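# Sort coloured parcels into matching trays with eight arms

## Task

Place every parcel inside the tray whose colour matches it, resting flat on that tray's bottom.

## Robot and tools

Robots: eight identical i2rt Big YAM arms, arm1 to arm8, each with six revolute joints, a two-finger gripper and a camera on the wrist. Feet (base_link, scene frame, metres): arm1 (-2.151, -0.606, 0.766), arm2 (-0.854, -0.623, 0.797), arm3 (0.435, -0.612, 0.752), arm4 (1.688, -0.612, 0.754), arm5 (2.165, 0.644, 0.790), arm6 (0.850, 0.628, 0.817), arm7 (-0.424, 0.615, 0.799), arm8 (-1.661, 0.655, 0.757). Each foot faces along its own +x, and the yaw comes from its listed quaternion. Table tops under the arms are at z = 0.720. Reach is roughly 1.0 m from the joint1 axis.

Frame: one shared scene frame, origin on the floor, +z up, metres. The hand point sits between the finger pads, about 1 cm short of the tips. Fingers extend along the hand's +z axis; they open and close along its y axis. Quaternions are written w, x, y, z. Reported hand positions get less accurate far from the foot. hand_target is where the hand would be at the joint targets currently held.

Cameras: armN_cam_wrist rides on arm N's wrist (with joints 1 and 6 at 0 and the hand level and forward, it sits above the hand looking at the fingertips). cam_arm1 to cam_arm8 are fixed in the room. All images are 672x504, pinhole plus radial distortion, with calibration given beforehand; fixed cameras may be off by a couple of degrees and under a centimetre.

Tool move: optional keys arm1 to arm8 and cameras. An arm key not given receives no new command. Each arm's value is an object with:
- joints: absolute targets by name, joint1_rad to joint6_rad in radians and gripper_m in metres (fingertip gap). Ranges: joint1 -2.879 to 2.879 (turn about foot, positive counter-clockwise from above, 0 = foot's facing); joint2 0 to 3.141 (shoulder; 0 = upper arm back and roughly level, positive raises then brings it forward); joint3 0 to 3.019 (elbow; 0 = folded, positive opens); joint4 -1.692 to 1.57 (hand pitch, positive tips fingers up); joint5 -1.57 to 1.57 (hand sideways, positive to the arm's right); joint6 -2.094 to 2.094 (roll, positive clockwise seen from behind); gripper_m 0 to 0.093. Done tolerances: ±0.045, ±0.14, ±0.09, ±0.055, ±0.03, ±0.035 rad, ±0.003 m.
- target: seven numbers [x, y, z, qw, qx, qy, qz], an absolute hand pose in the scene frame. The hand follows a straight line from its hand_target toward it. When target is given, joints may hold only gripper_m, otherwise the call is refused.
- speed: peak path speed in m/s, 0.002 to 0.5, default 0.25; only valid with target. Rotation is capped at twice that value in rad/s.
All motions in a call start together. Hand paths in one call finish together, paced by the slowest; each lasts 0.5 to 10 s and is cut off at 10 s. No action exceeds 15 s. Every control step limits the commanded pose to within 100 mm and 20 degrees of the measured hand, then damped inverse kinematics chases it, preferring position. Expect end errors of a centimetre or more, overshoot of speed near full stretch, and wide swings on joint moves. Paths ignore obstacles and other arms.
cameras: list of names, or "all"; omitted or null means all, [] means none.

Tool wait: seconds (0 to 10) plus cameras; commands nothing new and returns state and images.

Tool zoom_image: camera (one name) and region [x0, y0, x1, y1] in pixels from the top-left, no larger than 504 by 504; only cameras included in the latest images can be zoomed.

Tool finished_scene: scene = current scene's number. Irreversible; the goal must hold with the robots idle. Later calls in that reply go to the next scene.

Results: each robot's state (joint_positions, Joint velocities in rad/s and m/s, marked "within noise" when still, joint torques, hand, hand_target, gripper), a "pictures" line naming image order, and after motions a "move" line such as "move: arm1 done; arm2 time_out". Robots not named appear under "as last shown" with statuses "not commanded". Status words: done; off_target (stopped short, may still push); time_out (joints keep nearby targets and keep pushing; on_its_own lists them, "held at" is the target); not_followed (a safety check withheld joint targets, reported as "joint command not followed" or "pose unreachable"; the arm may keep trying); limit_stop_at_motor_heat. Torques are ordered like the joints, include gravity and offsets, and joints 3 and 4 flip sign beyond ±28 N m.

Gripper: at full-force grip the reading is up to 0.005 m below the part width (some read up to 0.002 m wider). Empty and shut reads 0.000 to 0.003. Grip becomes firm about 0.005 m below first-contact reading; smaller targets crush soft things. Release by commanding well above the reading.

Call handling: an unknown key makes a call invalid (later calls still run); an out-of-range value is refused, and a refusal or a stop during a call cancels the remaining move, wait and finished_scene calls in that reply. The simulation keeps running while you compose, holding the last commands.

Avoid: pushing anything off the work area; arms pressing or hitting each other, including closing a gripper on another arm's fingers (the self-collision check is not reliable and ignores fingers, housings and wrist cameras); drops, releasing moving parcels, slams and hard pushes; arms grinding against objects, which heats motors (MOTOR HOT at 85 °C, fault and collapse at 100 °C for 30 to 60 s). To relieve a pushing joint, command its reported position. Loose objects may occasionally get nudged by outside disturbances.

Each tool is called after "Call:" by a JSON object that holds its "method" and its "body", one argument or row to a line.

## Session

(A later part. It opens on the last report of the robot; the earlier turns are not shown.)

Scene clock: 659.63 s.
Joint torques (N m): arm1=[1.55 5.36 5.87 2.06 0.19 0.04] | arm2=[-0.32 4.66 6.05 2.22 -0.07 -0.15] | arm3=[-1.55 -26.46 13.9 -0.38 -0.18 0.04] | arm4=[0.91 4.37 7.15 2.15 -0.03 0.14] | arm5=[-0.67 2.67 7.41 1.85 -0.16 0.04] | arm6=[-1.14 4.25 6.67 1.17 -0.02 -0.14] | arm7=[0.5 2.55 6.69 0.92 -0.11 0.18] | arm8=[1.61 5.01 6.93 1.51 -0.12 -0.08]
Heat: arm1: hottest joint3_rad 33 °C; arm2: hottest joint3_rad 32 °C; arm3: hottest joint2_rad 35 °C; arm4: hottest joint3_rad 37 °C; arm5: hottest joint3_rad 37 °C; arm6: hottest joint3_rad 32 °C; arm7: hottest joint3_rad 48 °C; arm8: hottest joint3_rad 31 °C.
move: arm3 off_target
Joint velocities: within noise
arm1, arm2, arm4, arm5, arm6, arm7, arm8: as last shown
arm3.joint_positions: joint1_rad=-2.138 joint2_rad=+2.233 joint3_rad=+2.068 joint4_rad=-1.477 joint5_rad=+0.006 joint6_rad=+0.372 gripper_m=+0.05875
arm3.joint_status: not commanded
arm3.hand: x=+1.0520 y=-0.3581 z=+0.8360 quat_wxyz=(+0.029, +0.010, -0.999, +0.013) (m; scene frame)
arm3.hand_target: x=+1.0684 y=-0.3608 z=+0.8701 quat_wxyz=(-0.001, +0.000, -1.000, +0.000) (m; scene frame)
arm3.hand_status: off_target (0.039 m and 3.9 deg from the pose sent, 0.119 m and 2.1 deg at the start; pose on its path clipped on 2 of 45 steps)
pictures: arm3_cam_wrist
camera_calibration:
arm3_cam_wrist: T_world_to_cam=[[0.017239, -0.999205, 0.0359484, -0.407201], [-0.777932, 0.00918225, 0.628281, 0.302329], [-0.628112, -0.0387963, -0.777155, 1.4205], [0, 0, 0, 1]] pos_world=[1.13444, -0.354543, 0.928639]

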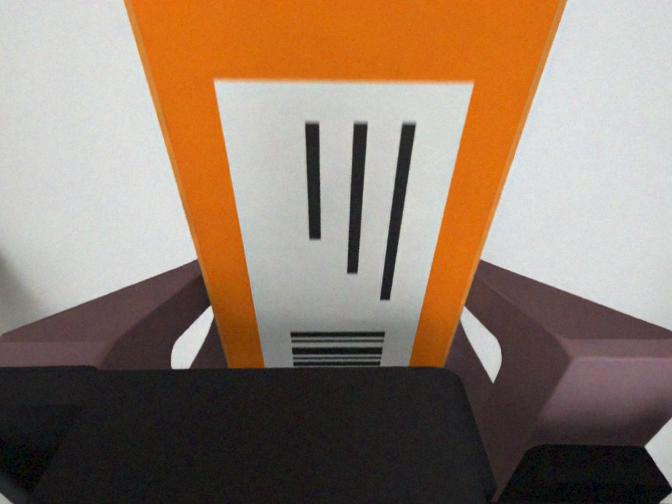

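Call:
{"method": "move", "body": {
  "arm3": {"target":[0.855,-0.451,1.0,0,-0.5,0.866,0],"speed":0.45},
  "cameras": []
}}

Call:
{"method": "move", "body": {
  "arm3": {"joints":{"joint1_rad":-1.19}},
  "cameras": ["cam_arm3"]
}}

Call:
{"method": "move", "body": {
  "arm3": {"target":[0.585,0.025,0.92,0,-0.7071,0.7071,0],"speed":0.4},
  "cameras": ["cam_arm3"]
}}

Scene clock: 672.10 s.
Joint torques (N m): arm1=[1.2 5.42 5.86 2.09 0.2 0.05] | arm2=[-0.32 4.72 6.06 2.24 -0.06 -0.15] | arm3=[-1.73 -15.97 9.43 -0.27 -0.32 -0.17] | arm4=[0.91 4.37 7.15 2.15 -0.03 0.14] | arm5=[-0.56 2.78 7.35 1.81 -0.19 0.02] | arm6=[-1.2 4.19 6.69 1.17 -0.02 -0.14] | arm7=[0.67 2.49 6.72 0.9 -0.12 0.17] | arm8=[1.55 4.95 6.89 1.51 -0.11 -0.09]
Heat: arm1: hottest joint3_rad 32 °C; arm2: hottest joint3_rad 32 °C; arm3: hottest joint2_rad 36 °C; arm4: hottest joint3_rad 37 °C; arm5: hottest joint3_rad 37 °C; arm6: hottest joint3_rad 32 °C; arm7: hottest joint3_rad 46 °C; arm8: hottest joint3_rad 31 °C.
move: arm3 off_target
Joint velocities: within noise
arm1, arm2, arm4, arm5, arm6, arm7, arm8: as last shown
arm3.joint_positions: joint1_rad=-2.146 joint2_rad=+1.540 joint3_rad=+1.464 joint4_rad=-1.511 joint5_rad=+0.008 joint6_rad=-0.660 gripper_m=+0.05879
arm3.joint_status: not commanded
arm3.hand: x=+0.8565 y=-0.4441 z=+0.9913 quat_wxyz=(+0.005, +0.499, -0.867, +0.002) (m; scene frame)
arm3.hand_target: x=+0.8550 y=-0.4509 z=+0.9998 quat_wxyz=(+0.000, +0.500, -0.866, +0.000) (m; scene frame)
arm3.hand_status: off_target (0.011 m and 0.6 deg from the pose sent, 0.273 m and 58.9 deg at the start)
pictures: none
No camera images: "cameras" was empty.

Scene clock: 673.67 s.
Joint torques (N m): arm1=[1.2 5.48 5.96 2 0.17 0.05] | arm2=[-0.32 4.72 6.05 2.22 -0.07 -0.15] | arm3=[0.03 -16.09 9.4 -0.25 -0.2 -0.21] | arm4=[0.91 4.31 7.15 2.15 -0.03 0.14] | arm5=[-0.32 2.73 7.46 1.87 -0.18 0.02] | arm6=[-1.14 4.19 6.68 1.17 -0.03 -0.14] | arm7=[0.44 2.55 6.71 0.94 -0.11 0.19] | arm8=[1.73 5.01 6.9 1.47 -0.12 -0.09]
Heat: arm1: hottest joint3_rad 32 °C; arm2: hottest joint3_rad 32 °C; arm3: hottest joint2_rad 36 °C; arm4: hottest joint3_rad 37 °C; arm5: hottest joint3_rad 37 °C; arm6: hottest joint3_rad 32 °C; arm7: hottest joint3_rad 46 °C; arm8: hottest joint3_rad 31 °C.
move: arm3 done
Joint velocities: within noise
arm1.joint_positions: joint1_rad=-1.538 joint2_rad=+0.498 joint3_rad=+1.438 joint4_rad=-1.459 joint5_rad=+0.004 joint6_rad=+0.203 gripper_m=+0.08989
arm1.joint_status: not commanded
arm1.hand: x=-2.2155 y=-0.7483 z=+1.3246 quat_wxyz=(-0.323, -0.763, -0.402, +0.389) (m; scene frame)
arm1.hand_target: x=-2.2172 y=-0.7512 z=+1.3229 quat_wxyz=(-0.323, -0.765, -0.399, +0.388) (m; scene frame)
arm1.hand_status: not commanded
arm2, arm4, arm5, arm6, arm7, arm8: as last shown
arm3.joint_positions: joint1_rad=-1.198 joint2_rad=+1.540 joint3_rad=+1.464 joint4_rad=-1.511 joint5_rad=+0.005 joint6_rad=-0.662 gripper_m=+0.05883
arm3.joint_status: all done
arm3.hand: x=+0.5425 y=-0.1712 z=+0.9911 quat_wxyz=(+0.003, +0.840, -0.543, +0.006) (m; scene frame)
arm3.hand_target: x=+0.5378 y=-0.1741 z=+0.9997 quat_wxyz=(-0.001, +0.846, -0.533, +0.004) (m; scene frame)
arm3.hand_status: not commanded
pictures: cam_arm3

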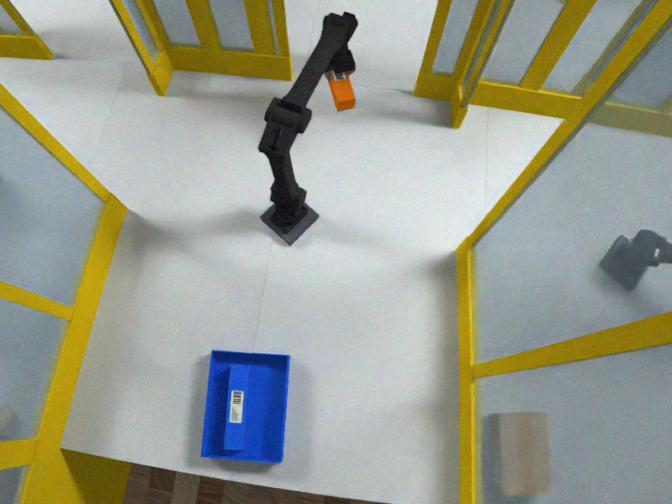

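Scene clock: 675.43 s.
Joint torques (N m): arm1=[1.08 5.42 5.94 2.03 0.17 0.06] | arm2=[-0.26 4.72 6.05 2.22 -0.07 -0.15] | arm3=[-0.32 -22.24 14.43 -0.35 -0.06 0.11] | arm4=[0.97 4.31 7.13 2.15 -0.04 0.14] | arm5=[0.09 2.67 7.43 1.76 -0.22 0.03] | arm6=[-1.08 4.31 6.69 1.17 -0.02 -0.14] | arm7=[0.5 2.61 6.74 0.91 -0.11 0.18] | arm8=[1.61 5.13 6.94 1.47 -0.14 -0.1]
Heat: arm1: hottest joint3_rad 32 °C; arm2: hottest joint3_rad 32 °C; arm3: hottest joint2_rad 36 °C; arm4: hottest joint3_rad 37 °C; arm5: hottest joint3_rad 37 °C; arm6: hottest joint3_rad 32 °C; arm7: hottest joint3_rad 46 °C; arm8: hottest joint3_rad 31 °C.
move: arm3 off_target
Joint velocities: within noise
arm1, arm2, arm4, arm5, arm6, arm7, arm8: as last shown
arm3.joint_positions: joint1_rad=-1.198 joint2_rad=+2.096 joint3_rad=+2.017 joint4_rad=-1.535 joint5_rad=-0.007 joint6_rad=-0.249 gripper_m=+0.05882
arm3.joint_status: not commanded
arm3.hand: x=+0.5848 y=+0.0100 z=+0.9045 quat_wxyz=(+0.016, +0.711, -0.703, +0.008) (m; scene frame)
arm3.hand_target: x=+0.5847 y=+0.0240 z=+0.9201 quat_wxyz=(+0.000, +0.707, -0.707, -0.001) (m; scene frame)
arm3.hand_status: off_target (0.022 m and 2.2 deg from the pose sent, 0.213 m and 24.3 deg at the start)
pictures: cam_arm3

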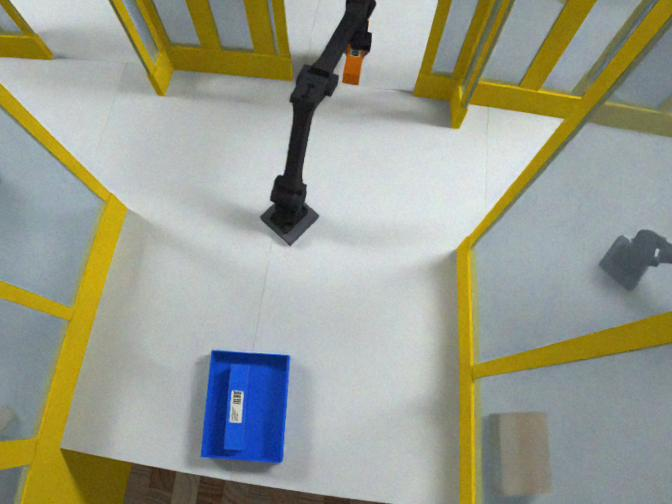

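Call:
{"method": "move", "body": {
  "arm3": {"target":[0.585,0.025,0.742,0,-0.7071,0.7071,0],"speed":0.15},
  "cameras": ["arm3_cam_wrist"]
}}

Call:
{"method": "move", "body": {
  "arm3": {"joints":{"gripper_m":0.09}},
  "cameras": []
}}

Call:
{"method": "move", "body": {
  "arm3": {"target":[0.585,0.02,0.92,0,-0.7071,0.7071,0],"speed":0.25},
  "cameras": ["arm3_cam_wrist"]
}}

Call:
{"method": "move", "body": {
  "arm3": {"joints":{"joint2_rad":0.5,"joint3_rad":1.43,"joint4_rad":-1.45}},
  "cameras": ["cam_arm6"]
}}

Scene clock: 685.63 s.
Joint torques (N m): arm1=[1.44 5.36 5.94 2.09 0.22 0.03] | arm2=[-0.32 4.72 6.05 2.24 -0.07 -0.15] | arm3=[-0.26 -22.53 8.64 0.96 -0.18 0.11] | arm4=[0.97 4.31 7.15 2.15 -0.03 0.14] | arm5=[-0.26 2.96 7.51 1.94 -0.2 0.04] | arm6=[-1.14 4.25 6.68 1.17 -0.02 -0.14] | arm7=[0.38 2.55 6.71 0.91 -0.11 0.17] | arm8=[1.73 5.01 6.94 1.47 -0.13 -0.09]
Heat: arm1: hottest joint3_rad 32 °C; arm2: hottest joint3_rad 32 °C; arm3: hottest joint2_rad 36 °C; arm4: hottest joint3_rad 37 °C; arm5: hottest joint3_rad 37 °C; arm6: hottest joint3_rad 32 °C; arm7: hottest joint3_rad 45 °C; arm8: hottest joint3_rad 31 °C.
move: arm3 off_target
Joint velocities: within noise
arm1, arm2, arm4, arm5, arm6, arm7, arm8: as last shown
arm3.joint_positions: joint1_rad=-1.198 joint2_rad=+2.215 joint3_rad=+1.804 joint4_rad=-1.179 joint5_rad=-0.003 joint6_rad=-0.246 gripper_m=+0.05882
arm3.joint_status: not commanded
arm3.hand: x=+0.5880 y=+0.0190 z=+0.7505 quat_wxyz=(+0.005, +0.710, -0.704, +0.004) (m; scene frame)
arm3.hand_target: x=+0.5850 y=+0.0248 z=+0.7423 quat_wxyz=(+0.000, +0.707, -0.707, +0.000) (m; scene frame)
arm3.hand_status: off_target (0.011 m and 0.8 deg from the pose sent, 0.163 m and 2.2 deg at the start)
pictures: arm3_cam_wrist
camera_calibration:
arm3_cam_wrist: T_world_to_cam=[[0.999964, 0.00317594, 0.00781811, -0.595052], [-0.00206631, -0.806115, 0.591756, -0.421719], [0.00818168, -0.591751, -0.806079, 0.73548], [0, 0, 0, 1]] pos_world=[0.588142, 0.0971562, 0.847062]

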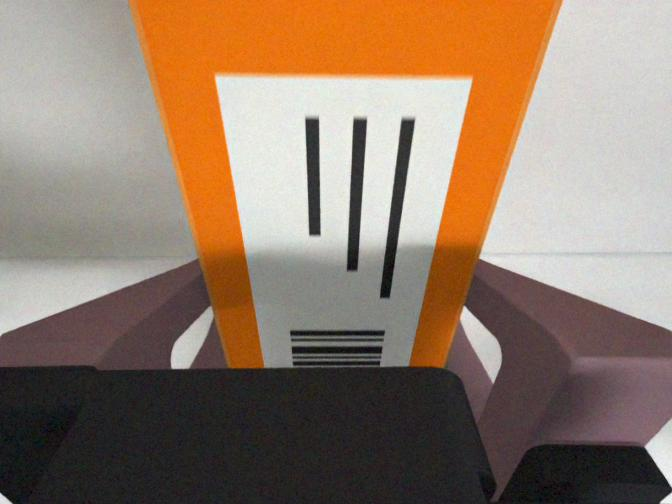

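Scene clock: 686.27 s.
Joint torques (N m): arm1=[1.26 5.6 5.86 2 0.18 0.03] | arm2=[-0.32 4.66 6.05 2.24 -0.07 -0.15] | arm3=[-0.15 -22.59 8.59 0.59 -0.18 0.11] | arm4=[0.97 4.37 7.15 2.15 -0.03 0.14] | arm5=[-0.21 3.08 7.49 1.87 -0.2 0.05] | arm6=[-1.14 4.25 6.68 1.14 -0.02 -0.14] | arm7=[0.56 2.49 6.69 0.9 -0.12 0.17] | arm8=[1.67 4.89 6.99 1.5 -0.13 -0.08]
Heat: arm1: hottest joint3_rad 32 °C; arm2: hottest joint3_rad 32 °C; arm3: hottest joint2_rad 36 °C; arm4: hottest joint3_rad 37 °C; arm5: hottest joint3_rad 37 °C; arm6: hottest joint3_rad 32 °C; arm7: hottest joint3_rad 45 °C; arm8: hottest joint3_rad 31 °C.
move: arm3 done
Joint velocities: within noise
arm1, arm5, arm7: as last shown
arm2.joint_positions: joint1_rad=-1.447 joint2_rad=+0.498 joint3_rad=+1.433 joint4_rad=-1.457 joint5_rad=+0.002 joint6_rad=-0.530 gripper_m=+0.08993
arm2.joint_status: not commanded
arm2.hand: x=-0.7707 y=-0.4852 z=+1.3533 quat_wxyz=(-0.485, +0.609, -0.614, -0.124) (m; scene frame)
arm2.hand_target: x=-0.7687 y=-0.4836 z=+1.3532 quat_wxyz=(-0.487, +0.611, -0.612, -0.120) (m; scene frame)
arm2.hand_status: not commanded
arm3.joint_positions: joint1_rad=-1.198 joint2_rad=+2.218 joint3_rad=+1.804 joint4_rad=-1.169 joint5_rad=-0.003 joint6_rad=-0.246 gripper_m=+0.08989
arm3.joint_status: all done
arm3.hand: x=+0.5886 y=+0.0212 z=+0.7486 quat_wxyz=(+0.002, +0.710, -0.704, +0.002) (m; scene frame)
arm3.hand_target: x=+0.5850 y=+0.0248 z=+0.7422 quat_wxyz=(+0.000, +0.707, -0.707, +0.000) (m; scene frame)
arm3.hand_status: not commanded
arm4.joint_positions: joint1_rad=+1.818 joint2_rad=+0.504 joint3_rad=+1.437 joint4_rad=-1.459 joint5_rad=+0.011 joint6_rad=-0.368 gripper_m=+0.08990
arm4.joint_status: not commanded
arm4.hand: x=+1.5433 y=-0.5446 z=+1.3109 quat_wxyz=(-0.181, +0.865, -0.008, -0.468) (m; scene frame)
arm4.hand_target: x=+1.5420 y=-0.5458 z=+1.3105 quat_wxyz=(-0.178, +0.863, -0.007, -0.473) (m; scene frame)
arm4.hand_status: not commanded
arm6.joint_positions: joint1_rad=-1.351 joint2_rad=+0.503 joint3_rad=+1.429 joint4_rad=-1.442 joint5_rad=+0.001 joint6_rad=-0.396 gripper_m=+0.08988
arm6.joint_status: not commanded
arm6.hand: x=+0.7856 y=+0.4754 z=+1.3735 quat_wxyz=(-0.190, -0.612, -0.610, +0.466) (m; scene frame)
arm6.hand_target: x=+0.7855 y=+0.4778 z=+1.3727 quat_wxyz=(-0.186, -0.612, -0.612, +0.466) (m; scene frame)
arm6.hand_status: not commanded
arm8.joint_positions: joint1_rad=+0.412 joint2_rad=+0.502 joint3_rad=+1.434 joint4_rad=-1.456 joint5_rad=+0.001 joint6_rad=-0.189 gripper_m=+0.08992
arm8.joint_status: not commanded
arm8.hand: x=-1.6932 y=+0.4958 z=+1.3136 quat_wxyz=(-0.280, -0.614, -0.610, +0.415) (m; scene frame)
arm8.hand_target: x=-1.6936 y=+0.4952 z=+1.3133 quat_wxyz=(-0.279, -0.612, -0.611, +0.418) (m; scene frame)
arm8.hand_status: not commanded
pictures: none
No camera images: "cameras" was empty.

Scene clock: 687.97 s.
Joint torques (N m): arm1=[1.08 5.36 5.9 2.04 0.16 0.04] | arm2=[-0.32 4.72 6.05 2.22 -0.07 -0.15] | arm3=[-0.32 -22.95 14.24 -0.14 -0.19 0.08] | arm4=[0.97 4.37 7.15 2.15 -0.04 0.13] | arm5=[-0.21 3.25 7.36 1.87 -0.2 0.03] | arm6=[-1.08 4.31 6.67 1.17 -0.02 -0.14] | arm7=[0.38 2.55 6.72 0.92 -0.12 0.17] | arm8=[1.67 5.01 7.01 1.46 -0.12 -0.09]
Heat: arm1: hottest joint3_rad 32 °C; arm2: hottest joint3_rad 32 °C; arm3: hottest joint2_rad 36 °C; arm4: hottest joint3_rad 37 °C; arm5: hottest joint3_rad 37 °C; arm6: hottest joint3_rad 32 °C; arm7: hottest joint3_rad 44 °C; arm8: hottest joint3_rad 31 °C.
move: arm3 off_target
Joint velocities: within noise
arm1, arm2, arm4, arm5, arm6, arm8: as last shown
arm3.joint_positions: joint1_rad=-1.198 joint2_rad=+2.092 joint3_rad=+1.991 joint4_rad=-1.525 joint5_rad=-0.003 joint6_rad=-0.246 gripper_m=+0.08997
arm3.joint_status: not commanded
arm3.hand: x=+0.5841 y=+0.0055 z=+0.8972 quat_wxyz=(+0.020, +0.710, -0.704, +0.013) (m; scene frame)
arm3.hand_target: x=+0.5847 y=+0.0188 z=+0.9201 quat_wxyz=(+0.000, +0.707, -0.707, +0.000) (m; scene frame)
arm3.hand_status: off_target (0.027 m and 2.8 deg from the pose sent, 0.171 m and 0.5 deg at the start; pose on its path clipped on 11 of 51 steps)
arm7.joint_positions: joint1_rad=+2.166 joint2_rad=+0.502 joint3_rad=+1.440 joint4_rad=-1.438 joint5_rad=+0.001 joint6_rad=+0.131 gripper_m=+0.08995
arm7.joint_status: not commanded
arm7.hand: x=-0.4154 y=+0.7773 z=+1.3622 quat_wxyz=(-0.346, +0.551, -0.659, -0.377) (m; scene frame)
arm7.hand_target: x=-0.4172 y=+0.7771 z=+1.3553 quat_wxyz=(-0.336, +0.556, -0.662, -0.374) (m; scene frame)
arm7.hand_status: not commanded
pictures: arm3_cam_wrist
camera_calibration:
arm3_cam_wrist: T_world_to_cam=[[0.999995, 0.00319911, -0.000652368, -0.584667], [0.00291605, -0.785254, 0.619168, -0.547068], [0.00146851, -0.619166, -0.785259, 0.831054], [0, 0, 0, 1]] pos_world=[0.585039, 0.0868441, 0.990938]

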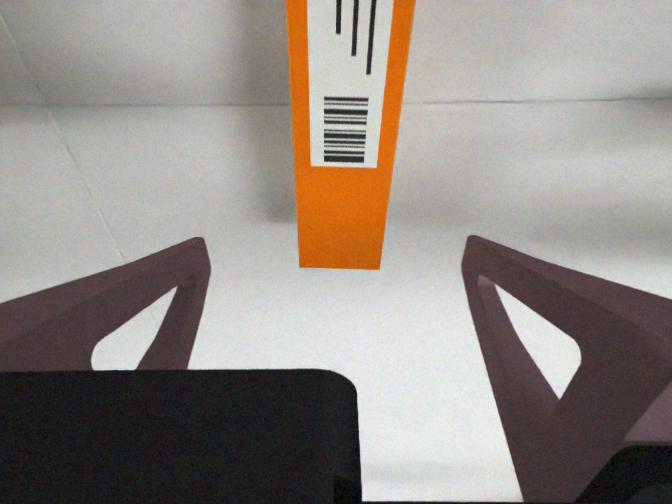

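Scene clock: 689.97 s.
Joint torques (N m): arm1=[1.26 5.66 5.86 2.02 0.18 0.04] | arm2=[-0.32 4.72 6.05 2.22 -0.07 -0.15] | arm3=[-0.26 3.19 6.95 1.78 -0.17 0.1] | arm4=[0.97 4.31 7.15 2.15 -0.03 0.14] | arm5=[-0.26 3.14 7.31 1.81 -0.19 0.01] | arm6=[-1.14 4.25 6.69 1.16 -0.02 -0.14] | arm7=[0.5 2.55 6.68 0.91 -0.11 0.17] | arm8=[1.79 5.01 6.89 1.46 -0.12 -0.08]
Heat: arm1: hottest joint3_rad 32 °C; arm2: hottest joint3_rad 32 °C; arm3: hottest joint2_rad 36 °C; arm4: hottest joint3_rad 37 °C; arm5: hottest joint3_rad 37 °C; arm6: hottest joint3_rad 32 °C; arm7: hottest joint3_rad 44 °C; arm8: hottest joint3_rad 31 °C.
move: arm3 done
Joint velocities: within noise
arm1, arm2, arm4, arm6, arm7, arm8: as last shown
arm3.joint_positions: joint1_rad=-1.198 joint2_rad=+0.499 joint3_rad=+1.429 joint4_rad=-1.461 joint5_rad=-0.003 joint6_rad=-0.246 gripper_m=+0.08997
arm3.joint_status: all done
arm3.hand: x=+0.4704 y=-0.4573 z=+1.3058 quat_wxyz=(-0.428, +0.616, -0.609, -0.258) (m; scene frame)
arm3.hand_target: x=+0.4699 y=-0.4556 z=+1.3084 quat_wxyz=(-0.430, +0.612, -0.609, -0.264) (m; scene frame)
arm3.hand_status: not commanded
arm5.joint_positions: joint1_rad=+0.651 joint2_rad=+0.625 joint3_rad=+1.427 joint4_rad=-1.371 joint5_rad=+0.001 joint6_rad=-0.010 gripper_m=+0.09397
arm5.joint_status: not commanded
arm5.hand: x=+1.9522 y=+0.5549 z=+1.3379 quat_wxyz=(+0.088, +0.861, +0.175, -0.469) (m; scene frame)
arm5.hand_target: x=+1.9550 y=+0.5541 z=+1.3504 quat_wxyz=(+0.095, +0.854, +0.173, -0.481) (m; scene frame)
arm5.hand_status: not commanded
pictures: cam_arm6

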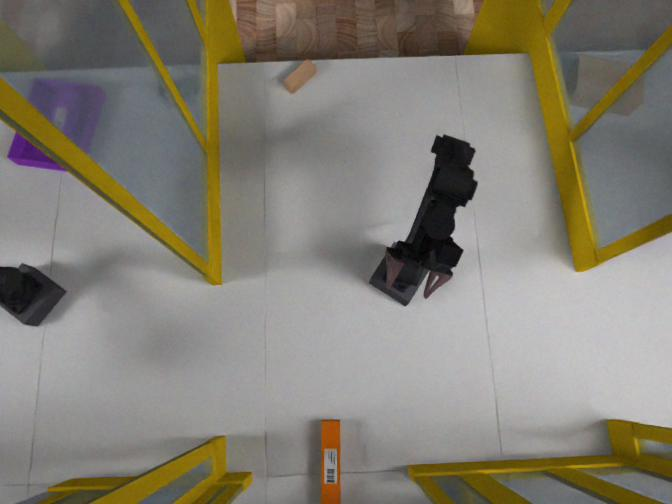

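Call:
{"method": "move", "body": {
  "arm6": {"target":[0.588,0.02,0.9,0,0.7071,0.7071,0],"speed":0.4},
  "cameras": ["arm6_cam_wrist"]
}}

Call:
{"method": "move", "body": {
  "arm6": {"target":[0.588,0.02,0.765,0,0.7071,0.7071,0],"speed":0.2},
  "cameras": ["arm6_cam_wrist"]
}}

Scene clock: 698.03 s.
Joint torques (N m): arm1=[0.97 5.48 5.86 2 0.19 0.05] | arm2=[-0.32 4.72 6.05 2.22 -0.07 -0.15] | arm3=[-0.38 3.25 6.97 1.77 -0.17 0.11] | arm4=[0.97 4.37 7.15 2.15 -0.03 0.14] | arm5=[-0.5 3.08 7.47 1.83 -0.2 0.06] | arm6=[-1.14 -16.38 12.53 -0.27 0.02 -0.17] | arm7=[0.56 2.61 6.71 0.95 -0.11 0.18] | arm8=[1.55 5.19 6.91 1.44 -0.13 -0.09]
Heat: arm1: hottest joint3_rad 32 °C; arm2: hottest joint3_rad 32 °C; arm3: hottest joint2_rad 35 °C; arm4: hottest joint3_rad 37 °C; arm5: hottest joint3_rad 37 °C; arm6: hottest joint3_rad 33 °C; arm7: hottest joint3_rad 43 °C; arm8: hottest joint3_rad 31 °C.
move: arm6 off_target
Joint velocities: within noise
arm1, arm2, arm3, arm4, arm5, arm7, arm8: as last shown
arm6.joint_positions: joint1_rad=-1.352 joint2_rad=+2.149 joint3_rad=+1.892 joint4_rad=-1.350 joint5_rad=+0.000 joint6_rad=-0.399 gripper_m=+0.08988
arm6.joint_status: not commanded
arm6.hand: x=+0.5994 y=+0.0332 z=+0.8847 quat_wxyz=(+0.007, -0.707, -0.707, -0.017) (m; scene frame)
arm6.hand_target: x=+0.5884 y=+0.0210 z=+0.9002 quat_wxyz=(+0.000, -0.707, -0.707, +0.000) (m; scene frame)
arm6.hand_status: off_target (0.023 m and 2.1 deg from the pose sent, 0.686 m and 60.4 deg at the start)
pictures: arm6_cam_wrist
camera_calibration:
arm6_cam_wrist: T_world_to_cam=[[-0.999936, -0.00792016, -0.00809587, 0.605306], [-0.0111994, 0.797929, 0.602647, -0.547062], [0.00168687, 0.602699, -0.797967, 0.809274], [0, 0, 0, 1]] pos_world=[0.597776, -0.0464381, 0.98036]

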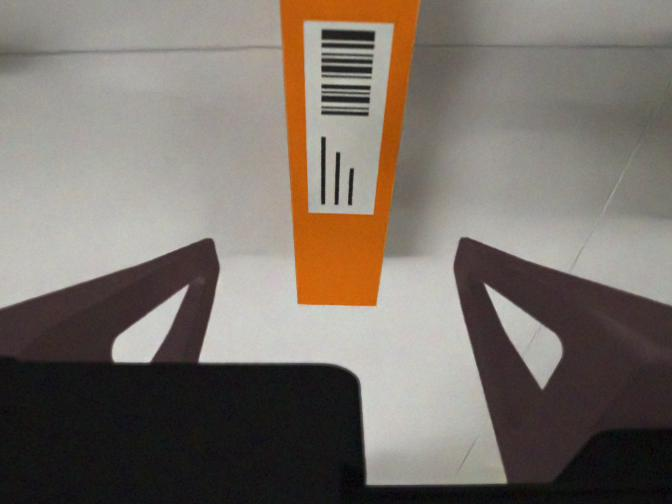

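Scene clock: 699.47 s.
Joint torques (N m): arm1=[1.08 5.36 5.89 2.04 0.18 0.08] | arm2=[-0.32 4.72 6.05 2.22 -0.07 -0.15] | arm3=[-0.32 3.25 6.94 1.8 -0.17 0.1] | arm4=[0.97 4.37 7.15 2.15 -0.03 0.14] | arm5=[-0.09 3.02 7.51 1.76 -0.2 0.04] | arm6=[-1.2 -17.79 8.34 0.54 0.02 -0.16] | arm7=[0.67 2.49 6.69 0.96 -0.12 0.17] | arm8=[1.55 5.19 6.89 1.47 -0.12 -0.11]
Heat: arm1: hottest joint3_rad 32 °C; arm2: hottest joint3_rad 32 °C; arm3: hottest joint2_rad 35 °C; arm4: hottest joint3_rad 37 °C; arm5: hottest joint3_rad 37 °C; arm6: hottest joint3_rad 33 °C; arm7: hottest joint3_rad 43 °C; arm8: hottest joint3_rad 31 °C.
move: arm6 off_target
Joint velocities: within noise
arm1, arm2, arm3, arm4, arm5, arm7, arm8: as last shown
arm6.joint_positions: joint1_rad=-1.352 joint2_rad=+2.296 joint3_rad=+1.803 joint4_rad=-1.105 joint5_rad=+0.000 joint6_rad=-0.399 gripper_m=+0.08988
arm6.joint_status: not commanded
arm6.hand: x=+0.5963 y=+0.0259 z=+0.7597 quat_wxyz=(+0.005, -0.707, -0.707, -0.012) (m; scene frame)
arm6.hand_target: x=+0.5880 y=+0.0202 z=+0.7652 quat_wxyz=(+0.000, -0.707, -0.707, +0.000) (m; scene frame)
arm6.hand_status: off_target (0.011 m and 1.5 deg from the pose sent, 0.121 m and 2.1 deg at the start)
pictures: arm6_cam_wrist
camera_calibration:
arm6_cam_wrist: T_world_to_cam=[[-0.999961, -0.00798483, -0.00387747, 0.597954], [-0.00872502, 0.803807, 0.594826, -0.46169], [-0.00163284, 0.594836, -0.803845, 0.720561], [0, 0, 0, 1]] pos_world=[0.595078, -0.0527316, 0.856164]

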